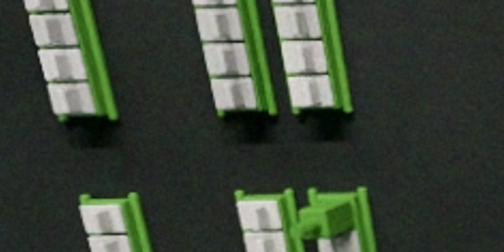

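Emit:
move --target '{"side":"right","x":0.2810,"y":-0.1881,"z":1.1450,"quat_wxyz":[0.5040,-0.5020,-0.4960,0.4980]}' --cameras '[]'

Emit:
move --target '{"side":"right","x":0.2810,"y":-0.1852,"z":1.1450,"quat_wxyz":[0.5069,-0.5049,-0.4931,0.4951]}' --cameras '["right_wrist_camera"]'

Emit:
zoom_image --camera "right_wrist_camera" --region '[318, 50, 338, 70]'

Emit:
move --target '{"side":"right","x":0.2830,"y":-0.1852,"z":1.1450,"quat_wxyz":[0.5069,-0.5049,-0.4931,0.4951]}' --cameras '[]'

Emit:
move --target '{"side":"right","x":0.2845,"y":-0.1852,"z":1.1450,"quat_wxyz":[0.5069,-0.5049,-0.4931,0.4951]}' --cameras '[]'

Emit:
move --target '{"side":"right","x":0.2856,"y":-0.1852,"z":1.1450,"quat_wxyz":[0.5069,-0.5049,-0.4931,0.4951]}' --cameras '[]'

Scene clock: 142.83 s.
Joint torques (N m): left_arm=[-25.83 6.12 7.6 -4.43 -0.94 -1.13 -0.54] | right_arm=[-13.85 -5.51 -7.94 -8.46 1.77 -0.54 0.03]
External joint torques (N m): left_arm=[-1.93 0.06 -1.62 0.29 -0.53 -0.02 -0.55] | right_arm=[-0.81 -0.61 -1.26 -0.35 0.4 0.17 0.04]
Wrist force (N): left_arm=[-0.8 -13.1 6.9] | right_arm=[1.9 7.5 0.7]
Wrist torque (N m): left_arm=[2.03 -0.50 0.25] | right_arm=[-0.35 0.36 -0.25]
Wrist force, peak (N): left_arm=[-0.8 -13.2 6.8] | right_arm=[2.1 7.8 14.2]
move: done
base_odometry: x=+0.118 y=+0.021 heading=+0.177
lidar_m: 1.19 0.90 1.73 2.22 2.31 3.23 4.64 3.35 2.46 2.40 1.05 1.02
base_status: not commanded
joint_positions: torso_squat_rad=+0.350 torso_shift_rad=+0.000 torso_pitch_rad=+0.000 torso_yaw_rad=+0.000 left_shoulder_pitch_rad=-1.182 left_shoulder_roll_rad=+0.391 left_shoulder_yaw_rad=-0.885 left_elbow_rad=-1.100 left_forearm_roll_rad=+0.146 left_wrist_pitch_rad=+0.332 left_hand_roll_rad=-0.590 left_gripper_m=+0.101 right_shoulder_pitch_rad=-0.234 right_shoulder_roll_rad=-0.582 right_shoulder_yaw_rad=+0.549 right_elbow_rad=-2.027 right_forearm_roll_rad=+0.673 right_wrist_pitch_rad=+0.848 right_hand_roll_rad=+0.372 right_gripper_m=+0.047 head_pan_rad=+0.000 head_tilt_rad=+0.400
joint_status: all done
wheel_motors_off: 0
motor_effort: left_wheel=+5(7) right_wheel=-6(10)
chest: x=-0.2280 y=-0.0006 z=+1.2475 quat_wxyz=(+1.000, +0.000, +0.000, +0.000) (m; base frame)
left_hand: x=+0.4196 y=-0.0596 z=+1.2294 quat_wxyz=(+0.355, +0.322, -0.590, -0.650) (m; base frame)
right_hand: x=+0.2811 y=-0.1881 z=+1.1447 quat_wxyz=(+0.504, -0.502, -0.496, +0.498) (m; base frame)
right_hand_status: reached (checked arc, planned for 0.2 s): 0 mm and 0.0 deg off.
pictures: none
No camera images: "cameras" was empty.

Scene clock: 143.60 s.
Joint torques (N m): left_arm=[-24.59 6.57 6.8 -4.34 -0.73 -1.21 -0.52] | right_arm=[-13.89 -5.03 -8.05 -8.12 1.88 -0.8 -0.03]
External joint torques (N m): left_arm=[-0.69 0.51 -2.42 0.37 -0.32 -0.1 -0.53] | right_arm=[-0.81 -0.4 -1.51 0.03 0.49 -0.09 -0.02]
Wrist force (N): left_arm=[-0.5 -13.0 6.7] | right_arm=[2.9 7.9 1.3]
Wrist torque (N m): left_arm=[2.02 -0.48 0.25] | right_arm=[-0.27 0.09 -0.23]
Wrist force, peak (N): left_arm=[-0.5 -13.2 6.8] | right_arm=[2.9 8.4 1.6]
move: done
base_odometry: x=+0.118 y=+0.021 heading=+0.177
lidar_m: 1.19 0.90 1.74 2.22 2.32 3.22 4.63 3.33 2.47 2.39 1.05 1.02
base_status: not commanded
joint_positions: torso_squat_rad=+0.350 torso_shift_rad=+0.000 torso_pitch_rad=+0.000 torso_yaw_rad=+0.000 left_shoulder_pitch_rad=-1.182 left_shoulder_roll_rad=+0.391 left_shoulder_yaw_rad=-0.885 left_elbow_rad=-1.100 left_forearm_roll_rad=+0.146 left_wrist_pitch_rad=+0.332 left_hand_roll_rad=-0.590 left_gripper_m=+0.101 right_shoulder_pitch_rad=-0.238 right_shoulder_roll_rad=-0.565 right_shoulder_yaw_rad=+0.555 right_elbow_rad=-2.025 right_forearm_roll_rad=+0.685 right_wrist_pitch_rad=+0.867 right_hand_roll_rad=+0.378 right_gripper_m=+0.047 head_pan_rad=+0.000 head_tilt_rad=+0.400
joint_status: all done
wheel_motors_off: 0
motor_effort: left_wheel=+5(6) right_wheel=-6(6)
chest: x=-0.2280 y=-0.0006 z=+1.2475 quat_wxyz=(+1.000, +0.000, +0.000, +0.000) (m; base frame)
left_hand: x=+0.4196 y=-0.0596 z=+1.2294 quat_wxyz=(+0.355, +0.322, -0.590, -0.650) (m; base frame)
right_hand: x=+0.2809 y=-0.1852 z=+1.1448 quat_wxyz=(+0.507, -0.505, -0.493, +0.495) (m; base frame)
right_hand_status: reached (checked arc, planned for 0.2 s): 0 mm and 0.0 deg off.
pictures: right_wrist_camera
camera_calibration:
right_wrist_camera: T_world_to_cam=[[0.00791578, -0.999963, -0.0033905, -0.184551], [-0.508523, -0.00110601, -0.861048, 1.15188], [0.861012, 0.00854001, -0.508512, 0.415784], [0, 0, 0, 1]] pos_world=[0.229222, -0.186821, 1.20263]

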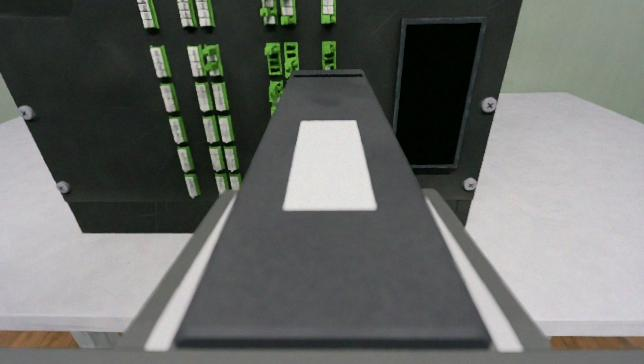

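Scaled by 25.200 from the camera's 644x364 image, which has a finer 1265x715 frame.

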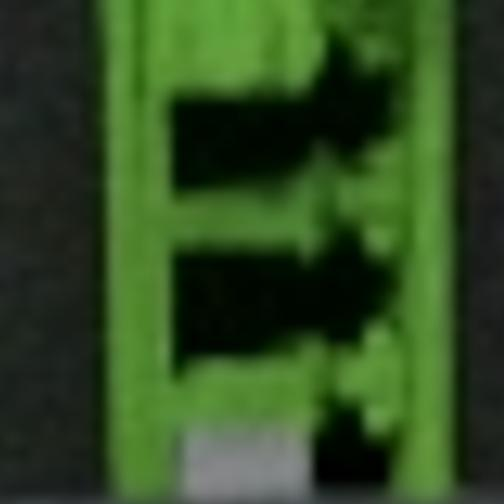

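Scene clock: 144.13 s.
Joint torques (N m): left_arm=[-25.76 6.01 7.94 -4.38 -0.52 -1.13 -0.55] | right_arm=[-14.6 -4.49 -7.64 -7.75 1.96 -0.74 -0.2]
External joint torques (N m): left_arm=[-1.87 -0.05 -1.28 0.33 -0.11 -0.02 -0.56] | right_arm=[-1.41 0.15 -1.08 0.4 0.57 -0.02 -0.19]
Wrist force (N): left_arm=[-0.8 -13.1 6.5] | right_arm=[3.2 7.8 1.9]
Wrist torque (N m): left_arm=[2.02 -0.51 0.24] | right_arm=[-0.27 0.15 -0.23]
Wrist force, peak (N): left_arm=[-0.7 -13.2 6.6] | right_arm=[2.6 8.5 1.2]
move: done
base_odometry: x=+0.118 y=+0.021 heading=+0.177
lidar_m: 1.18 0.90 1.73 2.22 2.32 3.23 4.64 3.35 2.47 2.39 1.05 1.02
base_status: not commanded
joint_positions: torso_squat_rad=+0.350 torso_shift_rad=+0.000 torso_pitch_rad=+0.000 torso_yaw_rad=+0.000 left_shoulder_pitch_rad=-1.182 left_shoulder_roll_rad=+0.391 left_shoulder_yaw_rad=-0.885 left_elbow_rad=-1.100 left_forearm_roll_rad=+0.146 left_wrist_pitch_rad=+0.332 left_hand_roll_rad=-0.590 left_gripper_m=+0.101 right_shoulder_pitch_rad=-0.244 right_shoulder_roll_rad=-0.563 right_shoulder_yaw_rad=+0.554 right_elbow_rad=-2.017 right_forearm_roll_rad=+0.683 right_wrist_pitch_rad=+0.864 right_hand_roll_rad=+0.377 right_gripper_m=+0.047 head_pan_rad=+0.000 head_tilt_rad=+0.400
joint_status: all done
wheel_motors_off: 0
motor_effort: left_wheel=+5(5) right_wheel=-6(6)
chest: x=-0.2280 y=-0.0006 z=+1.2475 quat_wxyz=(+1.000, +0.000, +0.000, +0.000) (m; base frame)
left_hand: x=+0.4196 y=-0.0596 z=+1.2294 quat_wxyz=(+0.355, +0.322, -0.590, -0.650) (m; base frame)
right_hand: x=+0.2829 y=-0.1852 z=+1.1447 quat_wxyz=(+0.507, -0.505, -0.493, +0.495) (m; base frame)
right_hand_status: reached (checked arc, planned for 0.1 s): 0 mm and 0.0 deg off.
pictures: none
No camera images: "cameras" was empty.

Scene clock: 144.67 s.
Joint torques (N m): left_arm=[-25.41 6.27 7.19 -4.63 -0.71 -1.3 -0.49] | right_arm=[-15.14 -4.34 -8.79 -7.69 1.65 -0.8 -0.1]
External joint torques (N m): left_arm=[-1.51 0.21 -2.03 0.09 -0.3 -0.19 -0.5] | right_arm=[-1.87 0.31 -2.21 0.45 0.27 -0.09 -0.1]
Wrist force (N): left_arm=[-0.6 -12.9 6.6] | right_arm=[2.4 8.0 1.8]
Wrist torque (N m): left_arm=[2.01 -0.50 0.23] | right_arm=[-0.31 0.08 -0.20]
Wrist force, peak (N): left_arm=[-0.6 -13.2 6.8] | right_arm=[2.7 8.3 0.7]
move: done
base_odometry: x=+0.118 y=+0.021 heading=+0.177
lidar_m: 1.18 0.90 1.74 2.22 2.33 3.22 4.64 3.35 2.48 2.40 1.05 1.01
base_status: not commanded
joint_positions: torso_squat_rad=+0.350 torso_shift_rad=+0.000 torso_pitch_rad=+0.000 torso_yaw_rad=+0.000 left_shoulder_pitch_rad=-1.182 left_shoulder_roll_rad=+0.391 left_shoulder_yaw_rad=-0.885 left_elbow_rad=-1.100 left_forearm_roll_rad=+0.146 left_wrist_pitch_rad=+0.332 left_hand_roll_rad=-0.590 left_gripper_m=+0.101 right_shoulder_pitch_rad=-0.248 right_shoulder_roll_rad=-0.562 right_shoulder_yaw_rad=+0.553 right_elbow_rad=-2.011 right_forearm_roll_rad=+0.682 right_wrist_pitch_rad=+0.862 right_hand_roll_rad=+0.376 right_gripper_m=+0.047 head_pan_rad=+0.000 head_tilt_rad=+0.400
joint_status: all done
wheel_motors_off: 0
motor_effort: left_wheel=+5(5) right_wheel=-6(6)
chest: x=-0.2280 y=-0.0006 z=+1.2475 quat_wxyz=(+1.000, +0.000, +0.000, +0.000) (m; base frame)
left_hand: x=+0.4196 y=-0.0596 z=+1.2294 quat_wxyz=(+0.355, +0.322, -0.590, -0.650) (m; base frame)
right_hand: x=+0.2844 y=-0.1852 z=+1.1447 quat_wxyz=(+0.507, -0.505, -0.493, +0.495) (m; base frame)
right_hand_status: reached (checked arc, planned for 0.1 s): 0 mm and 0.0 deg off.
pictures: none
No camera images: "cameras" was empty.

Scene clock: 145.20 s.
Joint torques (N m): left_arm=[-25.67 6.24 7.94 -4.76 -0.63 -1.31 -0.43] | right_arm=[-14.27 -4.17 -8.65 -7.53 2.03 -0.9 -0.1]
External joint torques (N m): left_arm=[-1.77 0.19 -1.28 -0.05 -0.22 -0.2 -0.44] | right_arm=[-0.95 0.49 -2.06 0.6 0.64 -0.18 -0.09]
Wrist force (N): left_arm=[-0.5 -12.9 6.5] | right_arm=[2.5 7.1 0.6]
Wrist torque (N m): left_arm=[2.00 -0.49 0.24] | right_arm=[-0.38 0.20 -0.19]
Wrist force, peak (N): left_arm=[-0.6 -13.3 6.5] | right_arm=[1.9 8.3 2.5]
move: done
base_odometry: x=+0.118 y=+0.021 heading=+0.177
lidar_m: 1.18 0.90 1.73 2.22 2.33 3.22 4.63 3.34 2.47 2.40 1.06 1.01
base_status: not commanded
joint_positions: torso_squat_rad=+0.350 torso_shift_rad=+0.000 torso_pitch_rad=+0.000 torso_yaw_rad=+0.000 left_shoulder_pitch_rad=-1.182 left_shoulder_roll_rad=+0.391 left_shoulder_yaw_rad=-0.885 left_elbow_rad=-1.100 left_forearm_roll_rad=+0.146 left_wrist_pitch_rad=+0.332 left_hand_roll_rad=-0.590 left_gripper_m=+0.101 right_shoulder_pitch_rad=-0.251 right_shoulder_roll_rad=-0.561 right_shoulder_yaw_rad=+0.553 right_elbow_rad=-2.006 right_forearm_roll_rad=+0.681 right_wrist_pitch_rad=+0.860 right_hand_roll_rad=+0.376 right_gripper_m=+0.047 head_pan_rad=+0.000 head_tilt_rad=+0.400
joint_status: all done
wheel_motors_off: 0
motor_effort: left_wheel=+5(5) right_wheel=-6(6)
chest: x=-0.2280 y=-0.0006 z=+1.2475 quat_wxyz=(+1.000, +0.000, +0.000, +0.000) (m; base frame)
left_hand: x=+0.4196 y=-0.0596 z=+1.2294 quat_wxyz=(+0.355, +0.322, -0.590, -0.650) (m; base frame)
right_hand: x=+0.2855 y=-0.1852 z=+1.1447 quat_wxyz=(+0.507, -0.505, -0.493, +0.495) (m; base frame)
right_hand_status: reached (checked arc, planned for 0.1 s): 0 mm and 0.0 deg off.
pictures: none
No camera images: "cameras" was empty.

Emit:
move --target '{"side":"right","x":0.2875,"y":-0.1850,"z":1.1450,"quat_wxyz":[0.5069,-0.5049,-0.4931,0.4951]}' --cameras '[]'

Emit:
move --target '{"side":"right","x":0.2893,"y":-0.1850,"z":1.1450,"quat_wxyz":[0.5069,-0.5049,-0.4931,0.4951]}' --cameras '["right_wrist_camera"]'

Emit:
zoom_image --camera "right_wrist_camera" --region '[318, 50, 338, 70]'

Scene clock: 146.03 s.
Joint torques (N m): left_arm=[-25.43 6.57 7.79 -4.57 -0.52 -1.45 -0.37] | right_arm=[-14.64 -4.07 -8.71 -7.4 1.67 -1.14 -0.08]
External joint torques (N m): left_arm=[-1.53 0.51 -1.43 0.15 -0.11 -0.34 -0.38] | right_arm=[-1.21 0.6 -2.1 0.74 0.29 -0.43 -0.07]
Wrist force (N): left_arm=[-0.5 -13.0 6.7] | right_arm=[2.0 7.4 1.4]
Wrist torque (N m): left_arm=[2.02 -0.47 0.24] | right_arm=[-0.51 0.39 -0.19]
Wrist force, peak (N): left_arm=[-0.6 -13.2 6.8] | right_arm=[1.6 6.7 7.0]
move: done
base_odometry: x=+0.118 y=+0.021 heading=+0.177
lidar_m: 1.19 0.89 1.72 2.21 2.32 3.23 4.63 3.35 2.47 2.39 1.05 1.01
base_status: not commanded
joint_positions: torso_squat_rad=+0.350 torso_shift_rad=+0.000 torso_pitch_rad=+0.000 torso_yaw_rad=+0.000 left_shoulder_pitch_rad=-1.182 left_shoulder_roll_rad=+0.391 left_shoulder_yaw_rad=-0.885 left_elbow_rad=-1.100 left_forearm_roll_rad=+0.146 left_wrist_pitch_rad=+0.332 left_hand_roll_rad=-0.590 left_gripper_m=+0.101 right_shoulder_pitch_rad=-0.257 right_shoulder_roll_rad=-0.560 right_shoulder_yaw_rad=+0.552 right_elbow_rad=-1.999 right_forearm_roll_rad=+0.680 right_wrist_pitch_rad=+0.858 right_hand_roll_rad=+0.375 right_gripper_m=+0.047 head_pan_rad=+0.000 head_tilt_rad=+0.400
joint_status: all done
wheel_motors_off: 0
motor_effort: left_wheel=+5(5) right_wheel=-6(6)
chest: x=-0.2280 y=-0.0006 z=+1.2475 quat_wxyz=(+1.000, +0.000, +0.000, +0.000) (m; base frame)
left_hand: x=+0.4196 y=-0.0597 z=+1.2294 quat_wxyz=(+0.355, +0.322, -0.590, -0.650) (m; base frame)
right_hand: x=+0.2874 y=-0.1850 z=+1.1447 quat_wxyz=(+0.507, -0.505, -0.493, +0.495) (m; base frame)
right_hand_status: reached (checked arc, planned for 0.1 s): 0 mm and 0.0 deg off.
pictures: none
No camera images: "cameras" was empty.

Scene clock: 146.57 s.
Joint torques (N m): left_arm=[-25.44 6.6 7.67 -4.4 -0.48 -1.26 -0.36] | right_arm=[-15.4 -4.28 -8.72 -6.96 1.48 -1.37 -0.08]
External joint torques (N m): left_arm=[-1.54 0.54 -1.55 0.31 -0.07 -0.15 -0.37] | right_arm=[-1.88 0.4 -2.09 1.17 0.1 -0.66 -0.07]
Wrist force (N): left_arm=[-0.8 -12.9 6.7] | right_arm=[2.2 7.2 7.3]
Wrist torque (N m): left_arm=[2.01 -0.52 0.23] | right_arm=[-0.49 0.53 -0.18]
Wrist force, peak (N): left_arm=[-0.7 -13.3 6.6] | right_arm=[1.6 6.9 12.5]
move: done
base_odometry: x=+0.118 y=+0.021 heading=+0.177
lidar_m: 1.18 0.91 1.74 2.22 2.32 3.22 4.63 3.34 2.47 2.40 1.06 1.01
base_status: not commanded
joint_positions: torso_squat_rad=+0.350 torso_shift_rad=+0.000 torso_pitch_rad=+0.000 torso_yaw_rad=+0.000 left_shoulder_pitch_rad=-1.182 left_shoulder_roll_rad=+0.391 left_shoulder_yaw_rad=-0.885 left_elbow_rad=-1.100 left_forearm_roll_rad=+0.146 left_wrist_pitch_rad=+0.332 left_hand_roll_rad=-0.590 left_gripper_m=+0.101 right_shoulder_pitch_rad=-0.262 right_shoulder_roll_rad=-0.558 right_shoulder_yaw_rad=+0.552 right_elbow_rad=-1.991 right_forearm_roll_rad=+0.678 right_wrist_pitch_rad=+0.856 right_hand_roll_rad=+0.374 right_gripper_m=+0.047 head_pan_rad=+0.000 head_tilt_rad=+0.400
joint_status: all done
wheel_motors_off: 0
motor_effort: left_wheel=+5(6) right_wheel=-5(6)
chest: x=-0.2280 y=-0.0006 z=+1.2475 quat_wxyz=(+1.000, +0.000, +0.000, +0.000) (m; base frame)
left_hand: x=+0.4195 y=-0.0597 z=+1.2294 quat_wxyz=(+0.355, +0.322, -0.590, -0.650) (m; base frame)
right_hand: x=+0.2891 y=-0.1850 z=+1.1447 quat_wxyz=(+0.507, -0.505, -0.493, +0.495) (m; base frame)
right_hand_status: reached (checked arc, planned for 0.1 s): 0 mm and 0.0 deg off.
pictures: right_wrist_camera
camera_calibration:
right_wrist_camera: T_world_to_cam=[[0.00748289, -0.999967, -0.00314046, -0.184616], [-0.508641, -0.00110227, -0.860978, 1.15582], [0.860946, 0.00803997, -0.508632, 0.408689], [0, 0, 0, 1]] pos_world=[0.23742, -0.186621, 1.20243]

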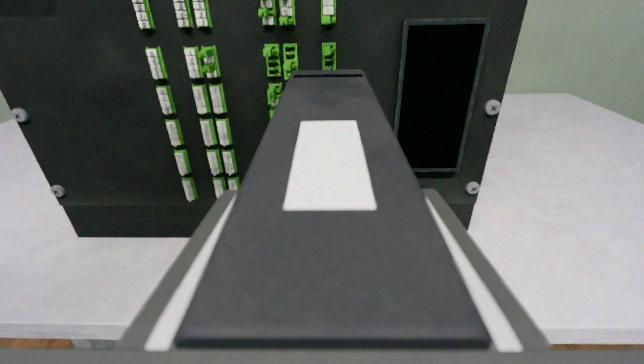

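Scaled by 25.200 from the camera's 644x364 image, which has a finer 1265x715 frame.

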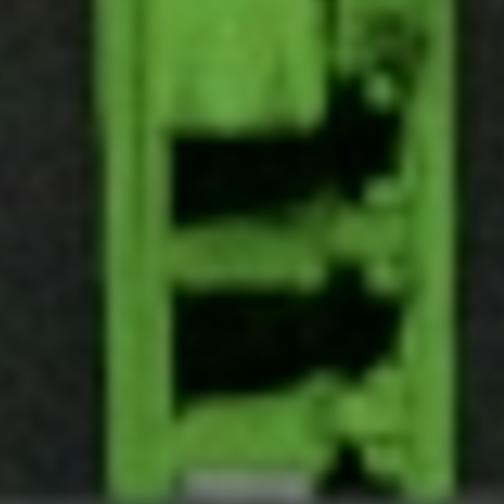

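Emit:
move --target '{"side":"right","x":0.2885,"y":-0.1826,"z":1.1450,"quat_wxyz":[0.5094,-0.5064,-0.4906,0.4936]}' --cameras '[]'

Emit:
move --target '{"side":"right","x":0.2900,"y":-0.1826,"z":1.1450,"quat_wxyz":[0.5094,-0.5064,-0.4906,0.4936]}' --cameras '[]'

Emit:
move --target '{"side":"right","x":0.2915,"y":-0.1826,"z":1.1450,"quat_wxyz":[0.5094,-0.5064,-0.4906,0.4936]}' --cameras '["head_camera"]'

Emit:
zoom_image --camera "head_camera" --region '[520, 225, 720, 385]'

Scene clock: 147.73 s.
Joint torques (N m): left_arm=[-25.55 6.74 8.25 -4.66 -0.53 -1.28 -0.61] | right_arm=[-14.57 -3.71 -6.91 -8.05 1.07 -0.92 -0.1]
External joint torques (N m): left_arm=[-1.65 0.68 -0.97 0.06 -0.12 -0.17 -0.63] | right_arm=[-1.03 0.77 -0.38 0.1 -0.33 -0.19 -0.1]
Wrist force (N): left_arm=[-0.7 -12.8 6.7] | right_arm=[1.0 5.2 2.2]
Wrist torque (N m): left_arm=[2.00 -0.49 0.24] | right_arm=[-0.92 0.57 -0.18]
Wrist force, peak (N): left_arm=[-1.1 -13.1 6.8] | right_arm=[1.8 7.2 9.1]
move: done
base_odometry: x=+0.118 y=+0.021 heading=+0.177
lidar_m: 1.19 0.90 1.74 2.21 2.32 3.22 4.64 3.34 2.48 2.40 1.04 1.01
base_status: not commanded
joint_positions: torso_squat_rad=+0.350 torso_shift_rad=+0.000 torso_pitch_rad=+0.000 torso_yaw_rad=+0.000 left_shoulder_pitch_rad=-1.182 left_shoulder_roll_rad=+0.391 left_shoulder_yaw_rad=-0.885 left_elbow_rad=-1.100 left_forearm_roll_rad=+0.146 left_wrist_pitch_rad=+0.332 left_hand_roll_rad=-0.590 left_gripper_m=+0.101 right_shoulder_pitch_rad=-0.265 right_shoulder_roll_rad=-0.547 right_shoulder_yaw_rad=+0.556 right_elbow_rad=-1.993 right_forearm_roll_rad=+0.684 right_wrist_pitch_rad=+0.872 right_hand_roll_rad=+0.380 right_gripper_m=+0.047 head_pan_rad=+0.000 head_tilt_rad=+0.400
joint_status: all done
wheel_motors_off: 0
motor_effort: left_wheel=+4(6) right_wheel=-6(6)
chest: x=-0.2280 y=-0.0006 z=+1.2475 quat_wxyz=(+1.000, +0.000, +0.000, +0.000) (m; base frame)
left_hand: x=+0.4195 y=-0.0597 z=+1.2294 quat_wxyz=(+0.355, +0.322, -0.590, -0.650) (m; base frame)
right_hand: x=+0.2885 y=-0.1827 z=+1.1449 quat_wxyz=(+0.509, -0.506, -0.490, +0.494) (m; base frame)
right_hand_status: reached (checked arc, planned for 0.1 s): 0 mm and 0.0 deg off.
pictures: none
No camera images: "cameras" was empty.

Scene clock: 148.27 s.
Joint torques (N m): left_arm=[-25.68 6.35 7.12 -4.4 -0.63 -1.26 -0.27] | right_arm=[-13.94 -3.57 -7.21 -7.22 1.05 -1.06 -0.2]
External joint torques (N m): left_arm=[-1.78 0.29 -2.1 0.31 -0.22 -0.15 -0.28] | right_arm=[-0.32 0.92 -0.66 0.92 -0.34 -0.33 -0.2]
Wrist force (N): left_arm=[-0.5 -13.2 6.7] | right_arm=[0.6 5.8 0.7]
Wrist torque (N m): left_arm=[2.04 -0.48 0.23] | right_arm=[-0.86 0.45 -0.24]
Wrist force, peak (N): left_arm=[-0.6 -13.3 6.7] | right_arm=[0.8 6.3 1.7]
move: done
base_odometry: x=+0.118 y=+0.021 heading=+0.177
lidar_m: 1.19 0.90 1.73 2.22 2.32 3.23 4.63 3.33 2.48 2.40 1.04 1.02
base_status: not commanded
joint_positions: torso_squat_rad=+0.350 torso_shift_rad=+0.000 torso_pitch_rad=+0.000 torso_yaw_rad=+0.000 left_shoulder_pitch_rad=-1.182 left_shoulder_roll_rad=+0.391 left_shoulder_yaw_rad=-0.885 left_elbow_rad=-1.100 left_forearm_roll_rad=+0.146 left_wrist_pitch_rad=+0.332 left_hand_roll_rad=-0.590 left_gripper_m=+0.101 right_shoulder_pitch_rad=-0.269 right_shoulder_roll_rad=-0.546 right_shoulder_yaw_rad=+0.556 right_elbow_rad=-1.987 right_forearm_roll_rad=+0.683 right_wrist_pitch_rad=+0.870 right_hand_roll_rad=+0.380 right_gripper_m=+0.047 head_pan_rad=+0.000 head_tilt_rad=+0.400
joint_status: all done
wheel_motors_off: 0
motor_effort: left_wheel=+5(5) right_wheel=-6(6)
chest: x=-0.2280 y=-0.0006 z=+1.2475 quat_wxyz=(+1.000, +0.000, +0.000, +0.000) (m; base frame)
left_hand: x=+0.4195 y=-0.0597 z=+1.2294 quat_wxyz=(+0.355, +0.322, -0.590, -0.650) (m; base frame)
right_hand: x=+0.2900 y=-0.1827 z=+1.1450 quat_wxyz=(+0.509, -0.506, -0.490, +0.494) (m; base frame)
right_hand_status: reached (checked arc, planned for 0.1 s): 0 mm and 0.0 deg off.
pictures: none
No camera images: "cameras" was empty.

Scene clock: 148.80 s.
Joint torques (N m): left_arm=[-25.43 6.27 7.84 -4.44 -0.89 -1.19 -0.24] | right_arm=[-17.13 -3.74 -8.83 -5.83 1.14 -1.37 -0.08]
External joint torques (N m): left_arm=[-1.53 0.21 -1.39 0.27 -0.49 -0.08 -0.26] | right_arm=[-3.44 0.76 -2.27 2.32 -0.25 -0.65 -0.07]
Wrist force (N): left_arm=[-0.5 -12.9 6.6] | right_arm=[0.1 6.0 24.7]
Wrist torque (N m): left_arm=[2.01 -0.48 0.23] | right_arm=[-0.70 0.76 -0.21]
Wrist force, peak (N): left_arm=[-0.8 -13.1 6.8] | right_arm=[-0.4 5.5 39.8]
move: done
base_odometry: x=+0.118 y=+0.021 heading=+0.177
lidar_m: 1.19 0.91 1.74 2.22 2.31 3.22 4.64 3.35 2.48 2.40 1.04 1.02
base_status: not commanded
joint_positions: torso_squat_rad=+0.350 torso_shift_rad=+0.000 torso_pitch_rad=+0.000 torso_yaw_rad=+0.000 left_shoulder_pitch_rad=-1.182 left_shoulder_roll_rad=+0.391 left_shoulder_yaw_rad=-0.885 left_elbow_rad=-1.100 left_forearm_roll_rad=+0.146 left_wrist_pitch_rad=+0.332 left_hand_roll_rad=-0.590 left_gripper_m=+0.101 right_shoulder_pitch_rad=-0.273 right_shoulder_roll_rad=-0.545 right_shoulder_yaw_rad=+0.555 right_elbow_rad=-1.981 right_forearm_roll_rad=+0.682 right_wrist_pitch_rad=+0.868 right_hand_roll_rad=+0.379 right_gripper_m=+0.047 head_pan_rad=+0.000 head_tilt_rad=+0.400
joint_status: all done
wheel_motors_off: 0
motor_effort: left_wheel=+7(11) right_wheel=+0(6)
chest: x=-0.2283 y=-0.0006 z=+1.2475 quat_wxyz=(+1.000, +0.000, +0.000, +0.000) (m; base frame)
left_hand: x=+0.4193 y=-0.0597 z=+1.2296 quat_wxyz=(+0.355, +0.322, -0.590, -0.650) (m; base frame)
right_hand: x=+0.2910 y=-0.1826 z=+1.1448 quat_wxyz=(+0.509, -0.506, -0.490, +0.494) (m; base frame)
right_hand_status: reached (checked arc, planned for 0.1 s): 1 mm and 0.0 deg off.
pictures: head_camera
camera_calibration:
head_camera: T_world_to_cam=[[0.00757312, -0.999278, 0.0372264, -0.0519249], [-0.389648, -0.0372339, -0.920211, 1.30919], [0.920933, -0.00753635, -0.389649, 0.696083], [0, 0, 0, 1]] pos_world=[-0.130527, 0.00210482, 1.47789]

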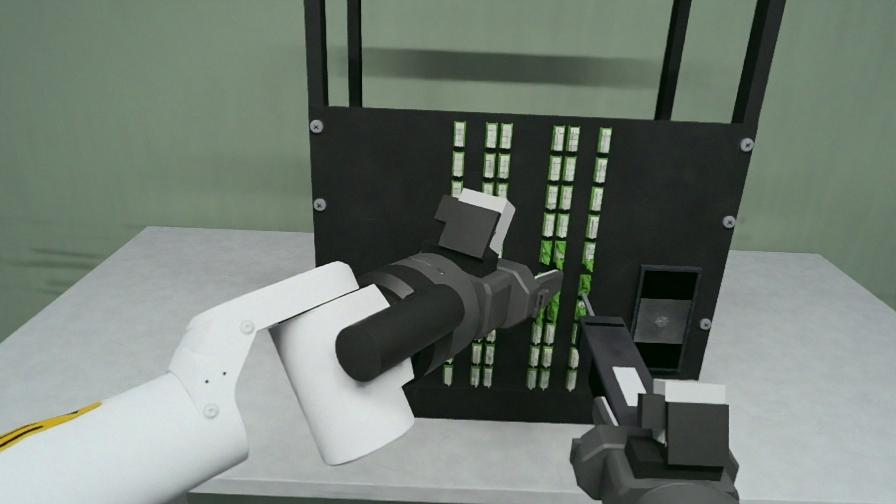

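Scaled by 2.520 from the camera's 896x504 image, which has a finer 1280x720 frame.

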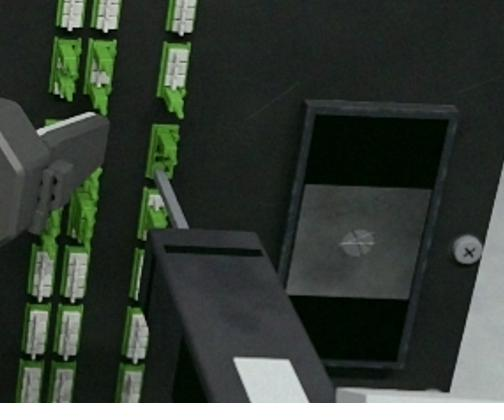

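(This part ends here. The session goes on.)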